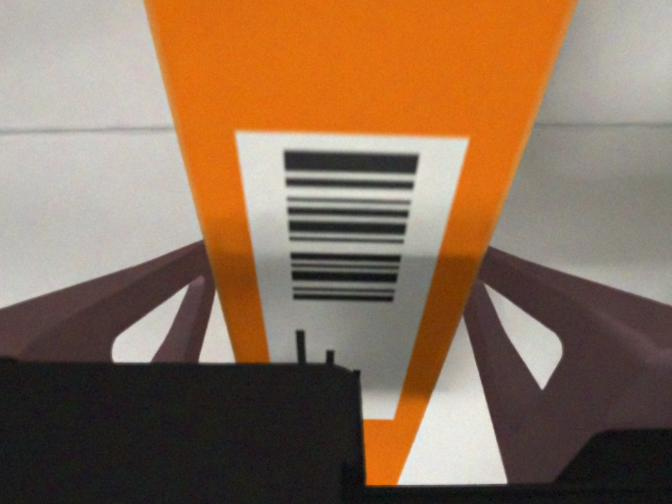

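Call:
{"method": "move", "body": {
  "arm6": {"target":[0.586,0.02,0.742,0,0.7071,0.7071,0],"speed":0.12},
  "cameras": []
}}

Call:
{"method": "move", "body": {
  "arm6": {"joints":{"gripper_m":0.05}},
  "cameras": []
}}

Call:
{"method": "move", "body": {
  "arm6": {"target":[0.588,0.02,0.88,0,0.7071,0.7071,0],"speed":0.25},
  "cameras": ["arm6_cam_wrist"]
}}

Scene clock: 706.17 s.
Joint torques (N m): arm1=[1.2 5.19 5.96 2.11 0.2 0.05] | arm2=[-0.32 4.66 6.04 2.22 -0.07 -0.15] | arm3=[-0.26 3.14 6.95 1.8 -0.19 0.1] | arm4=[0.91 4.37 7.15 2.15 -0.03 0.14] | arm5=[-0.79 3.37 7.54 1.88 -0.16 0.07] | arm6=[-1.26 -17.03 7.82 0.54 0.02 -0.18] | arm7=[0.5 2.61 6.69 0.91 -0.12 0.19] | arm8=[1.49 4.95 6.89 1.54 -0.11 -0.09]
Heat: arm1: hottest joint3_rad 31 °C; arm2: hottest joint3_rad 32 °C; arm3: hottest joint2_rad 34 °C; arm4: hottest joint3_rad 37 °C; arm5: hottest joint3_rad 37 °C; arm6: hottest joint3_rad 33 °C; arm7: hottest joint3_rad 43 °C; arm8: hottest joint3_rad 31 °C.
move: arm6 done
Joint velocities: within noise
arm1.joint_positions: joint1_rad=-1.538 joint2_rad=+0.498 joint3_rad=+1.438 joint4_rad=-1.459 joint5_rad=+0.004 joint6_rad=+0.203 gripper_m=+0.08989
arm1.joint_status: not commanded
arm1.hand: x=-2.2155 y=-0.7483 z=+1.3246 quat_wxyz=(-0.323, -0.763, -0.402, +0.389) (m; scene frame)
arm1.hand_target: x=-2.2172 y=-0.7512 z=+1.3229 quat_wxyz=(-0.323, -0.765, -0.399, +0.388) (m; scene frame)
arm1.hand_status: not commanded
arm2, arm3, arm4, arm5, arm7, arm8: as last shown
arm6.joint_positions: joint1_rad=-1.353 joint2_rad=+2.317 joint3_rad=+1.803 joint4_rad=-1.066 joint5_rad=+0.000 joint6_rad=-0.400 gripper_m=+0.08988
arm6.joint_status: not commanded
arm6.hand: x=+0.5933 y=+0.0213 z=+0.7462 quat_wxyz=(+0.002, -0.707, -0.707, -0.004) (m; scene frame)
arm6.hand_target: x=+0.5861 y=+0.0201 z=+0.7420 quat_wxyz=(+0.000, -0.707, -0.707, +0.000) (m; scene frame)
arm6.hand_status: done (0.009 m and 0.5 deg from the pose sent, 0.021 m and 1.5 deg at the start)
pictures: none
No camera images: "cameras" was empty.

Scene clock: 706.77 s.
Joint torques (N m): arm1=[1.32 5.36 5.86 2.02 0.16 0.05] | arm2=[-0.32 4.72 6.05 2.24 -0.07 -0.15] | arm3=[-0.32 3.25 6.93 1.78 -0.18 0.09] | arm4=[0.97 4.37 7.15 2.15 -0.03 0.14] | arm5=[-0.32 3.25 7.39 1.85 -0.19 0.09] | arm6=[-1.32 -16.97 7.77 0.57 0.02 -0.17] | arm7=[0.56 2.55 6.72 0.94 -0.13 0.19] | arm8=[1.61 5.01 6.91 1.43 -0.12 -0.06]
Heat: arm1: hottest joint3_rad 31 °C; arm2: hottest joint3_rad 32 °C; arm3: hottest joint2_rad 34 °C; arm4: hottest joint3_rad 37 °C; arm5: hottest joint3_rad 37 °C; arm6: hottest joint2_rad 32 °C; arm7: hottest joint3_rad 43 °C; arm8: hottest joint3_rad 31 °C.
move: arm6 off_target
Joint velocities: within noise
arm1, arm2, arm3, arm4, arm5, arm7, arm8: as last shown
arm6.joint_positions: joint1_rad=-1.353 joint2_rad=+2.317 joint3_rad=+1.803 joint4_rad=-1.066 joint5_rad=+0.000 joint6_rad=-0.401 gripper_m=+0.05962
arm6.joint_status: gripper_m off_target (ended at +0.05965, target +0.05000)
arm6.hand: x=+0.5933 y=+0.0213 z=+0.7462 quat_wxyz=(+0.002, -0.707, -0.707, -0.004) (m; scene frame)
arm6.hand_target: x=+0.5861 y=+0.0201 z=+0.7420 quat_wxyz=(+0.000, -0.707, -0.707, +0.000) (m; scene frame)
arm6.hand_status: not commanded
pictures: none
No camera images: "cameras" was empty.

Scene clock: 708.20 s.
Joint torques (N m): arm1=[1.26 5.6 5.96 2.11 0.17 0.06] | arm2=[-0.32 4.72 6.05 2.22 -0.07 -0.15] | arm3=[-0.21 3.14 6.97 1.8 -0.18 0.11] | arm4=[0.91 4.37 7.15 2.14 -0.03 0.14] | arm5=[-0.32 2.49 7.43 1.66 -0.17 0.04] | arm6=[-1.08 -18.2 11.92 -0.24 0.03 -0.15] | arm7=[0.5 2.49 6.71 0.94 -0.11 0.18] | arm8=[1.61 5.36 6.9 1.47 -0.12 -0.1]
Heat: arm1: hottest joint3_rad 31 °C; arm2: hottest joint3_rad 32 °C; arm3: hottest joint2_rad 34 °C; arm4: hottest joint3_rad 37 °C; arm5: hottest joint3_rad 37 °C; arm6: hottest joint3_rad 33 °C; arm7: hottest joint3_rad 43 °C; arm8: hottest joint3_rad 31 °C.
move: arm6 off_target
Joint velocities: within noise
arm1, arm2, arm3, arm4, arm5, arm7, arm8: as last shown
arm6.joint_positions: joint1_rad=-1.353 joint2_rad=+2.183 joint3_rad=+1.865 joint4_rad=-1.307 joint5_rad=+0.000 joint6_rad=-0.401 gripper_m=+0.05962
arm6.joint_status: not commanded
arm6.hand: x=+0.5989 y=+0.0347 z=+0.8537 quat_wxyz=(+0.010, -0.707, -0.707, -0.025) (m; scene frame)
arm6.hand_target: x=+0.5886 y=+0.0212 z=+0.8804 quat_wxyz=(+0.000, -0.707, -0.707, +0.000) (m; scene frame)
arm6.hand_status: off_target (0.032 m and 3.1 deg from the pose sent, 0.134 m and 0.5 deg at the start; pose on its path clipped on 2 of 43 steps)
pictures: arm6_cam_wrist
camera_calibration:
arm6_cam_wrist: T_world_to_cam=[[-0.999866, -0.0073298, -0.014606, 0.610099], [-0.0147595, 0.788734, 0.614557, -0.53727], [0.00701568, 0.61469, -0.788737, 0.772068], [0, 0, 0, 1]] pos_world=[0.596671, -0.0463479, 0.948053]

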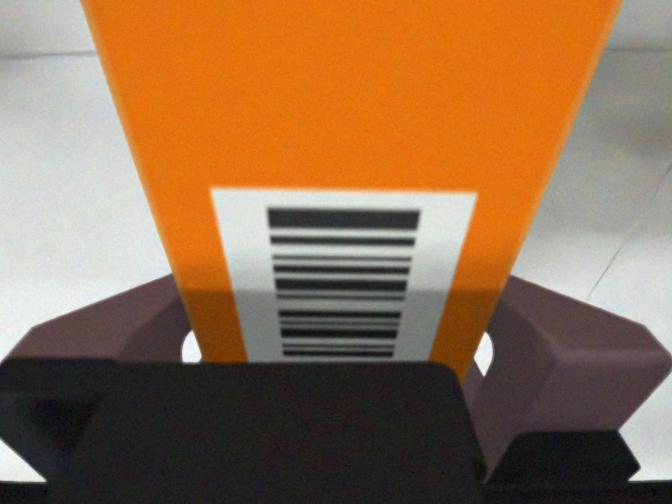

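Call:
{"method": "move", "body": {
  "arm6": {"target":[0.676,0.224,1.0,0,0.559,0.829,0],"speed":0.45},
  "cameras": []
}}

Call:
{"method": "move", "body": {
  "arm6": {"joints":{"joint1_rad":0.246}},
  "cameras": []
}}

Call:
{"method": "move", "body": {
  "arm6": {"target":[1.51,0.37,0.92,0,0,1,0],"speed":0.4},
  "cameras": ["cam_arm6","cam_arm5"]
}}

Scene clock: 716.43 s.
Joint torques (N m): arm1=[1.26 5.36 5.79 2.09 0.17 0.05] | arm2=[-0.32 4.72 6.05 2.22 -0.07 -0.15] | arm3=[-0.44 3.37 6.95 1.74 -0.17 0.09] | arm4=[0.97 4.37 7.15 2.15 -0.03 0.14] | arm5=[-0.26 3.37 7.58 1.98 -0.18 0.01] | arm6=[-0.97 -10.11 8.51 -0.18 -0.1 -0.17] | arm7=[0.38 2.61 6.65 0.95 -0.12 0.18] | arm8=[1.55 5.01 6.93 1.5 -0.13 -0.09]
Heat: arm1: hottest joint3_rad 31 °C; arm2: hottest joint3_rad 32 °C; arm3: hottest joint2_rad 34 °C; arm4: hottest joint3_rad 37 °C; arm5: hottest joint3_rad 37 °C; arm6: hottest joint2_rad 34 °C; arm7: hottest joint3_rad 42 °C; arm8: hottest joint3_rad 31 °C.
move: arm6 done
Joint velocities: within noise
arm1, arm3, arm5, arm7: as last shown
arm2.joint_positions: joint1_rad=-1.447 joint2_rad=+0.498 joint3_rad=+1.433 joint4_rad=-1.457 joint5_rad=+0.002 joint6_rad=-0.530 gripper_m=+0.08993
arm2.joint_status: not commanded
arm2.hand: x=-0.7707 y=-0.4852 z=+1.3533 quat_wxyz=(-0.485, +0.609, -0.614, -0.124) (m; scene frame)
arm2.hand_target: x=-0.7687 y=-0.4836 z=+1.3532 quat_wxyz=(-0.487, +0.611, -0.612, -0.120) (m; scene frame)
arm2.hand_status: not commanded
arm4.joint_positions: joint1_rad=+1.818 joint2_rad=+0.504 joint3_rad=+1.437 joint4_rad=-1.459 joint5_rad=+0.011 joint6_rad=-0.368 gripper_m=+0.08990
arm4.joint_status: not commanded
arm4.hand: x=+1.5433 y=-0.5446 z=+1.3109 quat_wxyz=(-0.181, +0.865, -0.008, -0.468) (m; scene frame)
arm4.hand_target: x=+1.5420 y=-0.5458 z=+1.3105 quat_wxyz=(-0.178, +0.863, -0.007, -0.473) (m; scene frame)
arm4.hand_status: not commanded
arm6.joint_positions: joint1_rad=-1.353 joint2_rad=+1.522 joint3_rad=+1.287 joint4_rad=-1.340 joint5_rad=+0.002 joint6_rad=-0.781 gripper_m=+0.05964
arm6.joint_status: not commanded
arm6.hand: x=+0.6778 y=+0.2220 z=+0.9943 quat_wxyz=(+0.001, -0.560, -0.828, -0.002) (m; scene frame)
arm6.hand_target: x=+0.6761 y=+0.2239 z=+0.9999 quat_wxyz=(+0.000, -0.559, -0.829, +0.000) (m; scene frame)
arm6.hand_status: done (0.006 m and 0.3 deg from the pose sent, 0.251 m and 22.2 deg at the start; pose on its path clipped on 8 of 50 steps)
arm8.joint_positions: joint1_rad=+0.412 joint2_rad=+0.502 joint3_rad=+1.434 joint4_rad=-1.456 joint5_rad=+0.001 joint6_rad=-0.189 gripper_m=+0.08992
arm8.joint_status: not commanded
arm8.hand: x=-1.6932 y=+0.4958 z=+1.3136 quat_wxyz=(-0.280, -0.614, -0.610, +0.415) (m; scene frame)
arm8.hand_target: x=-1.6936 y=+0.4952 z=+1.3133 quat_wxyz=(-0.279, -0.612, -0.611, +0.418) (m; scene frame)
arm8.hand_status: not commanded
pictures: none
No camera images: "cameras" was empty.

Scene clock: 718.33 s.
Joint torques (N m): arm1=[1.44 5.54 5.87 2.06 0.19 0.04] | arm2=[-0.32 4.72 6.05 2.24 -0.07 -0.16] | arm3=[-0.38 3.19 6.98 1.76 -0.17 0.1] | arm4=[0.91 4.37 7.15 2.14 -0.03 0.14] | arm5=[-0.26 2.61 7.43 1.87 -0.19 0.05] | arm6=[-0.44 -10.23 8.5 -0.17 0 -0.16] | arm7=[0.5 2.49 6.72 0.92 -0.11 0.17] | arm8=[1.9 4.95 6.93 1.47 -0.13 -0.08]
Heat: arm1: hottest joint3_rad 31 °C; arm2: hottest joint3_rad 32 °C; arm3: hottest joint2_rad 33 °C; arm4: hottest joint3_rad 37 °C; arm5: hottest joint3_rad 37 °C; arm6: hottest joint2_rad 34 °C; arm7: hottest joint3_rad 42 °C; arm8: hottest joint3_rad 31 °C.
move: arm6 done
Joint velocities: within noise
arm1, arm2, arm3, arm4, arm5, arm8: as last shown
arm6.joint_positions: joint1_rad=+0.243 joint2_rad=+1.522 joint3_rad=+1.287 joint4_rad=-1.341 joint5_rad=-0.001 joint6_rad=-0.783 gripper_m=+0.05971
arm6.joint_status: all done
arm6.hand: x=+1.2609 y=+0.4665 z=+0.9941 quat_wxyz=(+0.002, +0.203, -0.979, -0.002) (m; scene frame)
arm6.hand_target: x=+1.2604 y=+0.4679 z=+0.9998 quat_wxyz=(+0.000, +0.208, -0.978, +0.000) (m; scene frame)
arm6.hand_status: not commanded
arm7.joint_positions: joint1_rad=+2.166 joint2_rad=+0.502 joint3_rad=+1.440 joint4_rad=-1.438 joint5_rad=+0.001 joint6_rad=+0.131 gripper_m=+0.08995
arm7.joint_status: not commanded
arm7.hand: x=-0.4154 y=+0.7773 z=+1.3622 quat_wxyz=(-0.346, +0.551, -0.659, -0.377) (m; scene frame)
arm7.hand_target: x=-0.4172 y=+0.7771 z=+1.3553 quat_wxyz=(-0.336, +0.556, -0.662, -0.374) (m; scene frame)
arm7.hand_status: not commanded
pictures: none
No camera images: "cameras" was empty.

Scene clock: 720.60 s.
Joint torques (N m): arm1=[1.2 5.36 5.86 2.03 0.19 0.05] | arm2=[-0.32 4.72 6.05 2.22 -0.07 -0.15] | arm3=[-0.21 3.37 6.95 1.78 -0.17 0.09] | arm4=[0.91 4.37 7.15 2.15 -0.03 0.14] | arm5=[-0.26 2.9 7.5 1.77 -0.17 0.04] | arm6=[-0.44 -18.02 13.18 -0.27 0.08 0.01] | arm7=[0.5 2.61 6.68 0.91 -0.12 0.17] | arm8=[1.44 5.25 6.97 1.5 -0.12 -0.09]
Heat: arm1: hottest joint3_rad 31 °C; arm2: hottest joint3_rad 32 °C; arm3: hottest joint2_rad 33 °C; arm4: hottest joint3_rad 37 °C; arm5: hottest joint3_rad 37 °C; arm6: hottest joint2_rad 34 °C; arm7: hottest joint3_rad 42 °C; arm8: hottest joint3_rad 31 °C.
move: arm6 off_target
Joint velocities: within noise
arm1, arm2, arm4, arm7, arm8: as last shown
arm3.joint_positions: joint1_rad=-1.198 joint2_rad=+0.499 joint3_rad=+1.429 joint4_rad=-1.461 joint5_rad=-0.003 joint6_rad=-0.246 gripper_m=+0.08997
arm3.joint_status: not commanded
arm3.hand: x=+0.4704 y=-0.4573 z=+1.3058 quat_wxyz=(-0.428, +0.616, -0.609, -0.258) (m; scene frame)
arm3.hand_target: x=+0.4699 y=-0.4556 z=+1.3084 quat_wxyz=(-0.430, +0.612, -0.609, -0.264) (m; scene frame)
arm3.hand_status: not commanded
arm5.joint_positions: joint1_rad=+0.651 joint2_rad=+0.625 joint3_rad=+1.427 joint4_rad=-1.371 joint5_rad=+0.001 joint6_rad=-0.010 gripper_m=+0.09397
arm5.joint_status: not commanded
arm5.hand: x=+1.9522 y=+0.5549 z=+1.3379 quat_wxyz=(+0.088, +0.861, +0.175, -0.469) (m; scene frame)
arm5.hand_target: x=+1.9550 y=+0.5541 z=+1.3504 quat_wxyz=(+0.095, +0.854, +0.173, -0.481) (m; scene frame)
arm5.hand_status: not commanded
arm6.joint_positions: joint1_rad=+0.243 joint2_rad=+2.294 joint3_rad=+2.197 joint4_rad=-1.513 joint5_rad=-0.002 joint6_rad=-0.382 gripper_m=+0.05969
arm6.joint_status: not commanded
arm6.hand: x=+1.4960 y=+0.3743 z=+0.9038 quat_wxyz=(+0.018, +0.004, -1.000, -0.008) (m; scene frame)
arm6.hand_target: x=+1.5090 y=+0.3704 z=+0.9200 quat_wxyz=(-0.001, +0.000, -1.000, +0.000) (m; scene frame)
arm6.hand_status: off_target (0.022 m and 2.3 deg from the pose sent, 0.277 m and 23.4 deg at the start; pose on its path clipped on 8 of 68 steps)
pictures: cam_arm5, cam_arm6

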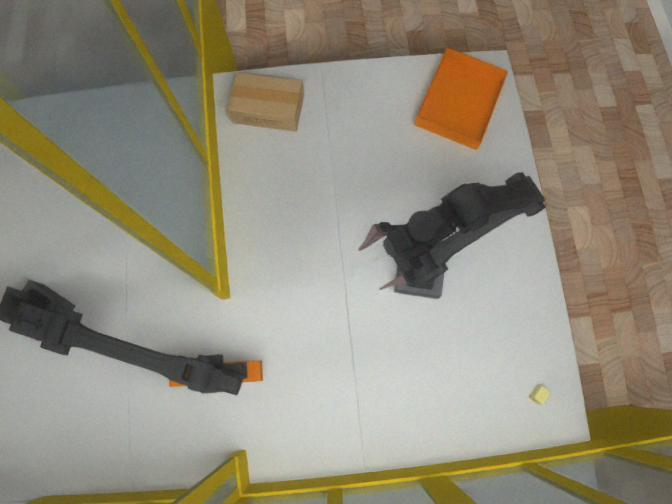

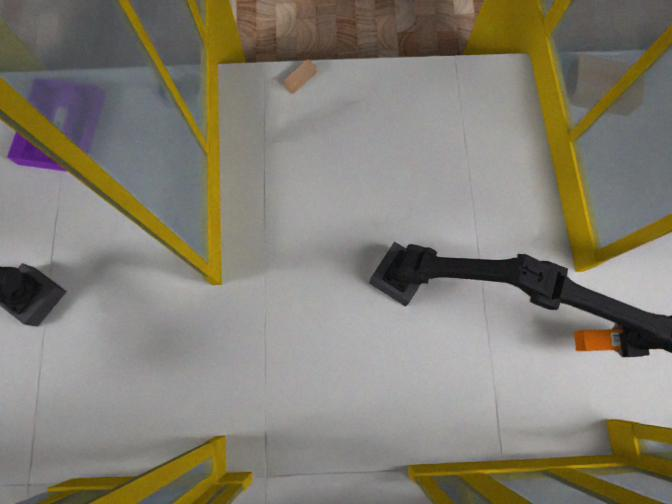

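Call:
{"method": "move", "body": {
  "arm6": {"target":[1.515,0.37,0.742,0,0,1,0],"speed":0.15},
  "cameras": []
}}

Call:
{"method": "move", "body": {
  "arm6": {"joints":{"gripper_m":0.09}},
  "cameras": []
}}

Call:
{"method": "move", "body": {
  "arm6": {"target":[1.505,0.37,0.92,0,0,1,0],"speed":0.25},
  "cameras": ["arm6_cam_wrist"]
}}

Call:
{"method": "move", "body": {
  "arm6": {"joints":{"joint2_rad":0.5,"joint3_rad":1.43,"joint4_rad":-1.45}},
  "cameras": ["cam_arm5"]
}}

Call:
{"method": "move", "body": {
  "arm5": {"target":[1.512,0.375,0.9,0,1,0,0],"speed":0.4},
  "cameras": ["arm5_cam_wrist"]
}}

Scene clock: 730.37 s.
Joint torques (N m): arm1=[1.67 5.66 5.9 2.1 0.19 0.05] | arm2=[-0.32 4.72 6.05 2.24 -0.07 -0.15] | arm3=[-0.32 3.25 6.94 1.8 -0.17 0.1] | arm4=[0.97 4.31 7.15 2.14 -0.03 0.14] | arm5=[-0.62 3.14 7.3 1.91 -0.17 0.05] | arm6=[-0.21 -18.32 8.4 0.53 0.05 -0.02] | arm7=[0.38 2.49 6.72 0.95 -0.12 0.17] | arm8=[1.61 5.07 6.95 1.44 -0.12 -0.11]
Heat: arm1: hottest joint3_rad 31 °C; arm2: hottest joint3_rad 32 °C; arm3: hottest joint2_rad 33 °C; arm4: hottest joint3_rad 37 °C; arm5: hottest joint3_rad 37 °C; arm6: hottest joint3_rad 34 °C; arm7: hottest joint3_rad 41 °C; arm8: hottest joint3_rad 31 °C.
move: arm6 done
Joint velocities: within noise
arm1, arm2, arm3, arm4, arm5, arm7, arm8: as last shown
arm6.joint_positions: joint1_rad=+0.243 joint2_rad=+2.451 joint3_rad=+2.067 joint4_rad=-1.194 joint5_rad=-0.001 joint6_rad=-0.378 gripper_m=+0.05969
arm6.joint_status: not commanded
arm6.hand: x=+1.5105 y=+0.3684 z=+0.7474 quat_wxyz=(+0.003, +0.002, -1.000, -0.002) (m; scene frame)
arm6.hand_target: x=+1.5148 y=+0.3700 z=+0.7420 quat_wxyz=(+0.000, +0.000, -1.000, +0.000) (m; scene frame)
arm6.hand_status: done (0.007 m and 0.4 deg from the pose sent, 0.163 m and 2.3 deg at the start)
pictures: none
No camera images: "cameras" was empty.

Scene clock: 731.00 s.
Joint torques (N m): arm1=[1.03 5.3 5.89 2.1 0.22 0.03] | arm2=[-0.32 4.72 6.05 2.24 -0.07 -0.15] | arm3=[-0.32 3.25 6.95 1.8 -0.18 0.09] | arm4=[0.91 4.31 7.15 2.15 -0.03 0.14] | arm5=[-0.62 2.73 7.42 1.72 -0.17 0.07] | arm6=[-0.21 -18.37 8.39 0.5 0.05 -0.02] | arm7=[0.56 2.49 6.69 0.91 -0.12 0.19] | arm8=[1.67 5.01 6.93 1.52 -0.13 -0.09]
Heat: arm1: hottest joint3_rad 31 °C; arm2: hottest joint3_rad 32 °C; arm3: hottest joint2_rad 33 °C; arm4: hottest joint3_rad 37 °C; arm5: hottest joint3_rad 37 °C; arm6: hottest joint2_rad 34 °C; arm7: hottest joint3_rad 41 °C; arm8: hottest joint3_rad 31 °C.
move: arm6 done
Joint velocities: within noise
arm1, arm2, arm3, arm4, arm5, arm7, arm8: as last shown
arm6.joint_positions: joint1_rad=+0.243 joint2_rad=+2.451 joint3_rad=+2.067 joint4_rad=-1.194 joint5_rad=-0.001 joint6_rad=-0.377 gripper_m=+0.08980
arm6.joint_status: all done
arm6.hand: x=+1.5105 y=+0.3684 z=+0.7474 quat_wxyz=(+0.003, +0.001, -1.000, -0.002) (m; scene frame)
arm6.hand_target: x=+1.5148 y=+0.3700 z=+0.7421 quat_wxyz=(+0.000, +0.000, -1.000, +0.000) (m; scene frame)
arm6.hand_status: not commanded
pictures: none
No camera images: "cameras" was empty.

Scene clock: 732.63 s.
Joint torques (N m): arm1=[1.14 5.6 5.85 2.03 0.16 0.06] | arm2=[-0.32 4.66 6.05 2.24 -0.07 -0.15] | arm3=[-0.26 3.14 6.95 1.76 -0.19 0.11] | arm4=[0.91 4.31 7.15 2.15 -0.03 0.14] | arm5=[-0.21 3.31 7.32 1.8 -0.18 0.05] | arm6=[-0.67 -19.14 12.83 -0.28 0.04 -0.07] | arm7=[0.38 2.49 6.65 0.94 -0.11 0.18] | arm8=[1.67 4.95 6.93 1.46 -0.12 -0.08]
Heat: arm1: hottest joint3_rad 31 °C; arm2: hottest joint3_rad 32 °C; arm3: hottest joint2_rad 33 °C; arm4: hottest joint3_rad 37 °C; arm5: hottest joint3_rad 37 °C; arm6: hottest joint3_rad 35 °C; arm7: hottest joint3_rad 41 °C; arm8: hottest joint3_rad 31 °C.
move: arm6 off_target
Joint velocities: within noise
arm1.joint_positions: joint1_rad=-1.538 joint2_rad=+0.498 joint3_rad=+1.438 joint4_rad=-1.459 joint5_rad=+0.004 joint6_rad=+0.203 gripper_m=+0.08989
arm1.joint_status: not commanded
arm1.hand: x=-2.2155 y=-0.7483 z=+1.3246 quat_wxyz=(-0.323, -0.763, -0.402, +0.389) (m; scene frame)
arm1.hand_target: x=-2.2172 y=-0.7512 z=+1.3229 quat_wxyz=(-0.323, -0.765, -0.399, +0.388) (m; scene frame)
arm1.hand_status: not commanded
arm2, arm3, arm4, arm5, arm7, arm8: as last shown
arm6.joint_positions: joint1_rad=+0.243 joint2_rad=+2.291 joint3_rad=+2.166 joint4_rad=-1.499 joint5_rad=-0.001 joint6_rad=-0.377 gripper_m=+0.08988
arm6.joint_status: not commanded
arm6.hand: x=+1.4910 y=+0.3760 z=+0.8941 quat_wxyz=(+0.025, +0.001, -1.000, -0.010) (m; scene frame)
arm6.hand_target: x=+1.5036 y=+0.3705 z=+0.9202 quat_wxyz=(+0.000, +0.000, -1.000, +0.000) (m; scene frame)
arm6.hand_status: off_target (0.030 m and 3.1 deg from the pose sent, 0.173 m and 0.4 deg at the start; pose on its path clipped on 7 of 49 steps)
pictures: arm6_cam_wrist
camera_calibration:
arm6_cam_wrist: T_world_to_cam=[[0.0093571, -0.999854, -0.0142984, 0.373342], [-0.788668, -0.0161699, 0.614606, 0.638301], [-0.614748, 0.00552579, -0.788705, 1.74402], [0, 0, 0, 1]] pos_world=[1.57205, 0.373972, 0.988553]

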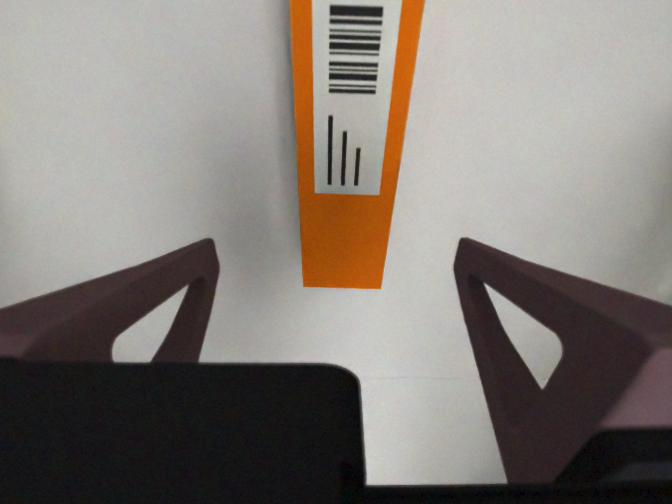

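Scene clock: 734.77 s.
Joint torques (N m): arm1=[1.03 5.36 5.87 2.06 0.16 0.06] | arm2=[-0.32 4.72 6.05 2.24 -0.07 -0.15] | arm3=[-0.38 3.25 6.94 1.81 -0.19 0.11] | arm4=[0.91 4.37 7.13 2.15 -0.03 0.14] | arm5=[-0.44 2.73 7.39 1.81 -0.21 0.06] | arm6=[-0.67 4.25 6.67 1.68 0.05 -0.04] | arm7=[0.62 2.49 6.67 0.94 -0.12 0.18] | arm8=[1.73 4.89 6.93 1.47 -0.12 -0.09]
Heat: arm1: hottest joint3_rad 31 °C; arm2: hottest joint3_rad 32 °C; arm3: hottest joint2_rad 33 °C; arm4: hottest joint3_rad 37 °C; arm5: hottest joint3_rad 37 °C; arm6: hottest joint3_rad 35 °C; arm7: hottest joint3_rad 41 °C; arm8: hottest joint3_rad 31 °C.
move: arm6 done
Joint velocities: within noise
arm1, arm2, arm3, arm4, arm5, arm7, arm8: as last shown
arm6.joint_positions: joint1_rad=+0.243 joint2_rad=+0.502 joint3_rad=+1.429 joint4_rad=-1.457 joint5_rad=-0.001 joint6_rad=-0.377 gripper_m=+0.08988
arm6.joint_status: all done
arm6.hand: x=+1.0030 y=+0.5680 z=+1.3704 quat_wxyz=(-0.462, +0.001, -0.868, +0.182) (m; scene frame)
arm6.hand_target: x=+1.0027 y=+0.5679 z=+1.3728 quat_wxyz=(-0.467, +0.000, -0.865, +0.184) (m; scene frame)
arm6.hand_status: not commanded
pictures: cam_arm5

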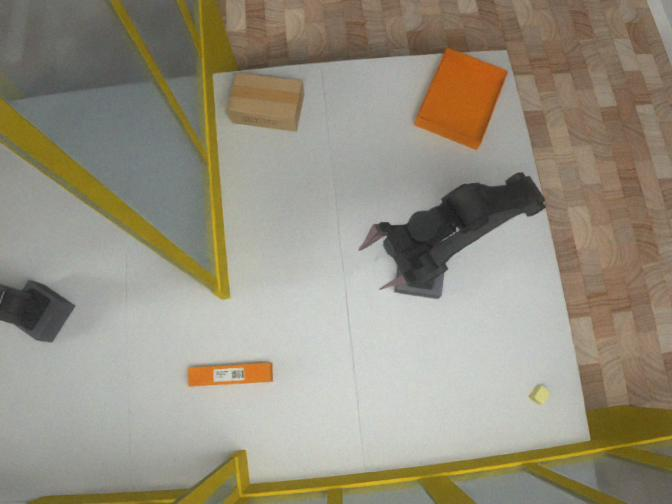

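Scene clock: 737.70 s.
Joint torques (N m): arm1=[1.26 5.71 5.89 2.11 0.17 0.06] | arm2=[-0.32 4.66 6.05 2.24 -0.07 -0.15] | arm3=[-0.32 3.14 6.97 1.73 -0.19 0.1] | arm4=[0.91 4.37 7.15 2.15 -0.03 0.14] | arm5=[-1.96 -20.25 10.25 -0.16 -0.23 0.06] | arm6=[-0.62 4.31 6.69 1.69 0.06 -0.04] | arm7=[0.5 2.61 6.69 0.94 -0.12 0.17] | arm8=[1.9 5.13 6.87 1.48 -0.13 -0.11]
Heat: arm1: hottest joint3_rad 31 °C; arm2: hottest joint3_rad 32 °C; arm3: hottest joint2_rad 32 °C; arm4: hottest joint3_rad 37 °C; arm5: hottest joint3_rad 37 °C; arm6: hottest joint3_rad 35 °C; arm7: hottest joint3_rad 41 °C; arm8: hottest joint3_rad 31 °C.
move: arm5 off_target
Joint velocities: within noise
arm1, arm2, arm3, arm4, arm6, arm7, arm8: as last shown
arm5.joint_positions: joint1_rad=+0.657 joint2_rad=+2.280 joint3_rad=+2.199 joint4_rad=-1.521 joint5_rad=-0.002 joint6_rad=+0.380 gripper_m=+0.09397
arm5.joint_status: not commanded
arm5.hand: x=+1.5249 y=+0.3763 z=+0.8831 quat_wxyz=(-0.008, +1.000, +0.008, +0.017) (m; scene frame)
arm5.hand_target: x=+1.5128 y=+0.3755 z=+0.9002 quat_wxyz=(+0.000, +1.000, +0.000, +0.000) (m; scene frame)
arm5.hand_status: off_target (0.021 m and 2.3 deg from the pose sent, 0.647 m and 61.1 deg at the start)
pictures: arm5_cam_wrist
camera_calibration:
arm5_cam_wrist: T_world_to_cam=[[-0.00536318, 0.999757, 0.0213776, -0.38586], [0.801682, -0.0084797, 0.59769, -1.73948], [0.597727, 0.0203436, -0.801442, -0.0872654], [0, 0, 0, 1]] pos_world=[1.4446, 0.372791, 0.977978]

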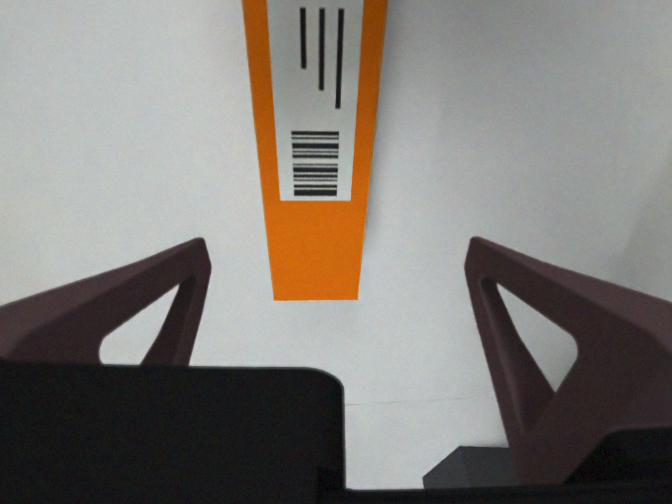

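Call:
{"method": "move", "body": {
  "arm5": {"target":[1.514,0.364,0.765,0,1,0,0],"speed":0.2},
  "cameras": ["arm5_cam_wrist"]
}}

Scene clock: 743.53 s.
Joint torques (N m): arm1=[1.26 5.6 5.93 2.02 0.18 0.05] | arm2=[-0.32 4.66 6.05 2.22 -0.07 -0.15] | arm3=[-0.38 3.19 6.97 1.77 -0.18 0.1] | arm4=[0.97 4.37 7.15 2.15 -0.03 0.14] | arm5=[-0.15 -21.54 6.93 0.8 -0.12 0.04] | arm6=[-0.62 4.25 6.68 1.69 0.06 -0.04] | arm7=[0.62 2.49 6.69 0.92 -0.1 0.16] | arm8=[1.44 5.13 6.95 1.5 -0.12 -0.1]
Heat: arm1: hottest joint3_rad 31 °C; arm2: hottest joint3_rad 32 °C; arm3: hottest joint2_rad 32 °C; arm4: hottest joint3_rad 37 °C; arm5: hottest joint3_rad 37 °C; arm6: hottest joint3_rad 34 °C; arm7: hottest joint3_rad 41 °C; arm8: hottest joint3_rad 31 °C.
move: arm5 off_target
Joint velocities: within noise
arm1, arm3, arm6, arm7: as last shown
arm2.joint_positions: joint1_rad=-1.447 joint2_rad=+0.498 joint3_rad=+1.433 joint4_rad=-1.457 joint5_rad=+0.002 joint6_rad=-0.530 gripper_m=+0.08993
arm2.joint_status: not commanded
arm2.hand: x=-0.7707 y=-0.4852 z=+1.3533 quat_wxyz=(-0.485, +0.609, -0.614, -0.124) (m; scene frame)
arm2.hand_target: x=-0.7687 y=-0.4836 z=+1.3532 quat_wxyz=(-0.487, +0.611, -0.612, -0.120) (m; scene frame)
arm2.hand_status: not commanded
arm4.joint_positions: joint1_rad=+1.818 joint2_rad=+0.504 joint3_rad=+1.437 joint4_rad=-1.459 joint5_rad=+0.011 joint6_rad=-0.368 gripper_m=+0.08990
arm4.joint_status: not commanded
arm4.hand: x=+1.5433 y=-0.5446 z=+1.3109 quat_wxyz=(-0.181, +0.865, -0.008, -0.468) (m; scene frame)
arm4.hand_target: x=+1.5420 y=-0.5458 z=+1.3105 quat_wxyz=(-0.178, +0.863, -0.007, -0.473) (m; scene frame)
arm4.hand_status: not commanded
arm5.joint_positions: joint1_rad=+0.660 joint2_rad=+2.395 joint3_rad=+2.058 joint4_rad=-1.265 joint5_rad=-0.004 joint6_rad=+0.396 gripper_m=+0.09397
arm5.joint_status: not commanded
arm5.hand: x=+1.5211 y=+0.3729 z=+0.7522 quat_wxyz=(-0.007, +1.000, +0.001, +0.017) (m; scene frame)
arm5.hand_target: x=+1.5143 y=+0.3640 z=+0.7650 quat_wxyz=(+0.000, +1.000, +0.000, +0.000) (m; scene frame)
arm5.hand_status: off_target (0.017 m and 2.1 deg from the pose sent, 0.119 m and 2.3 deg at the start)
arm8.joint_positions: joint1_rad=+0.412 joint2_rad=+0.502 joint3_rad=+1.434 joint4_rad=-1.456 joint5_rad=+0.001 joint6_rad=-0.189 gripper_m=+0.08992
arm8.joint_status: not commanded
arm8.hand: x=-1.6932 y=+0.4958 z=+1.3136 quat_wxyz=(-0.280, -0.614, -0.610, +0.415) (m; scene frame)
arm8.hand_target: x=-1.6936 y=+0.4952 z=+1.3133 quat_wxyz=(-0.279, -0.612, -0.611, +0.418) (m; scene frame)
arm8.hand_status: not commanded
pictures: arm5_cam_wrist
camera_calibration:
arm5_cam_wrist: T_world_to_cam=[[0.00844299, 0.999761, 0.0201874, -0.399779], [0.801184, -0.0188434, 0.598121, -1.65393], [0.598359, 0.0111239, -0.801151, -0.187532], [0, 0, 0, 1]] pos_world=[1.44069, 0.370604, 0.847079]

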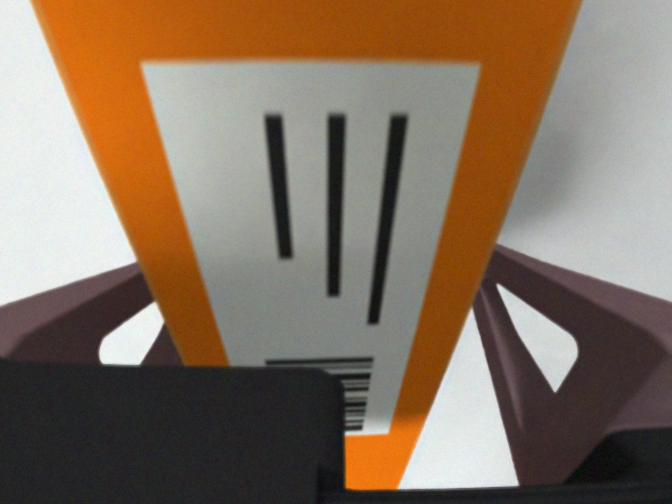

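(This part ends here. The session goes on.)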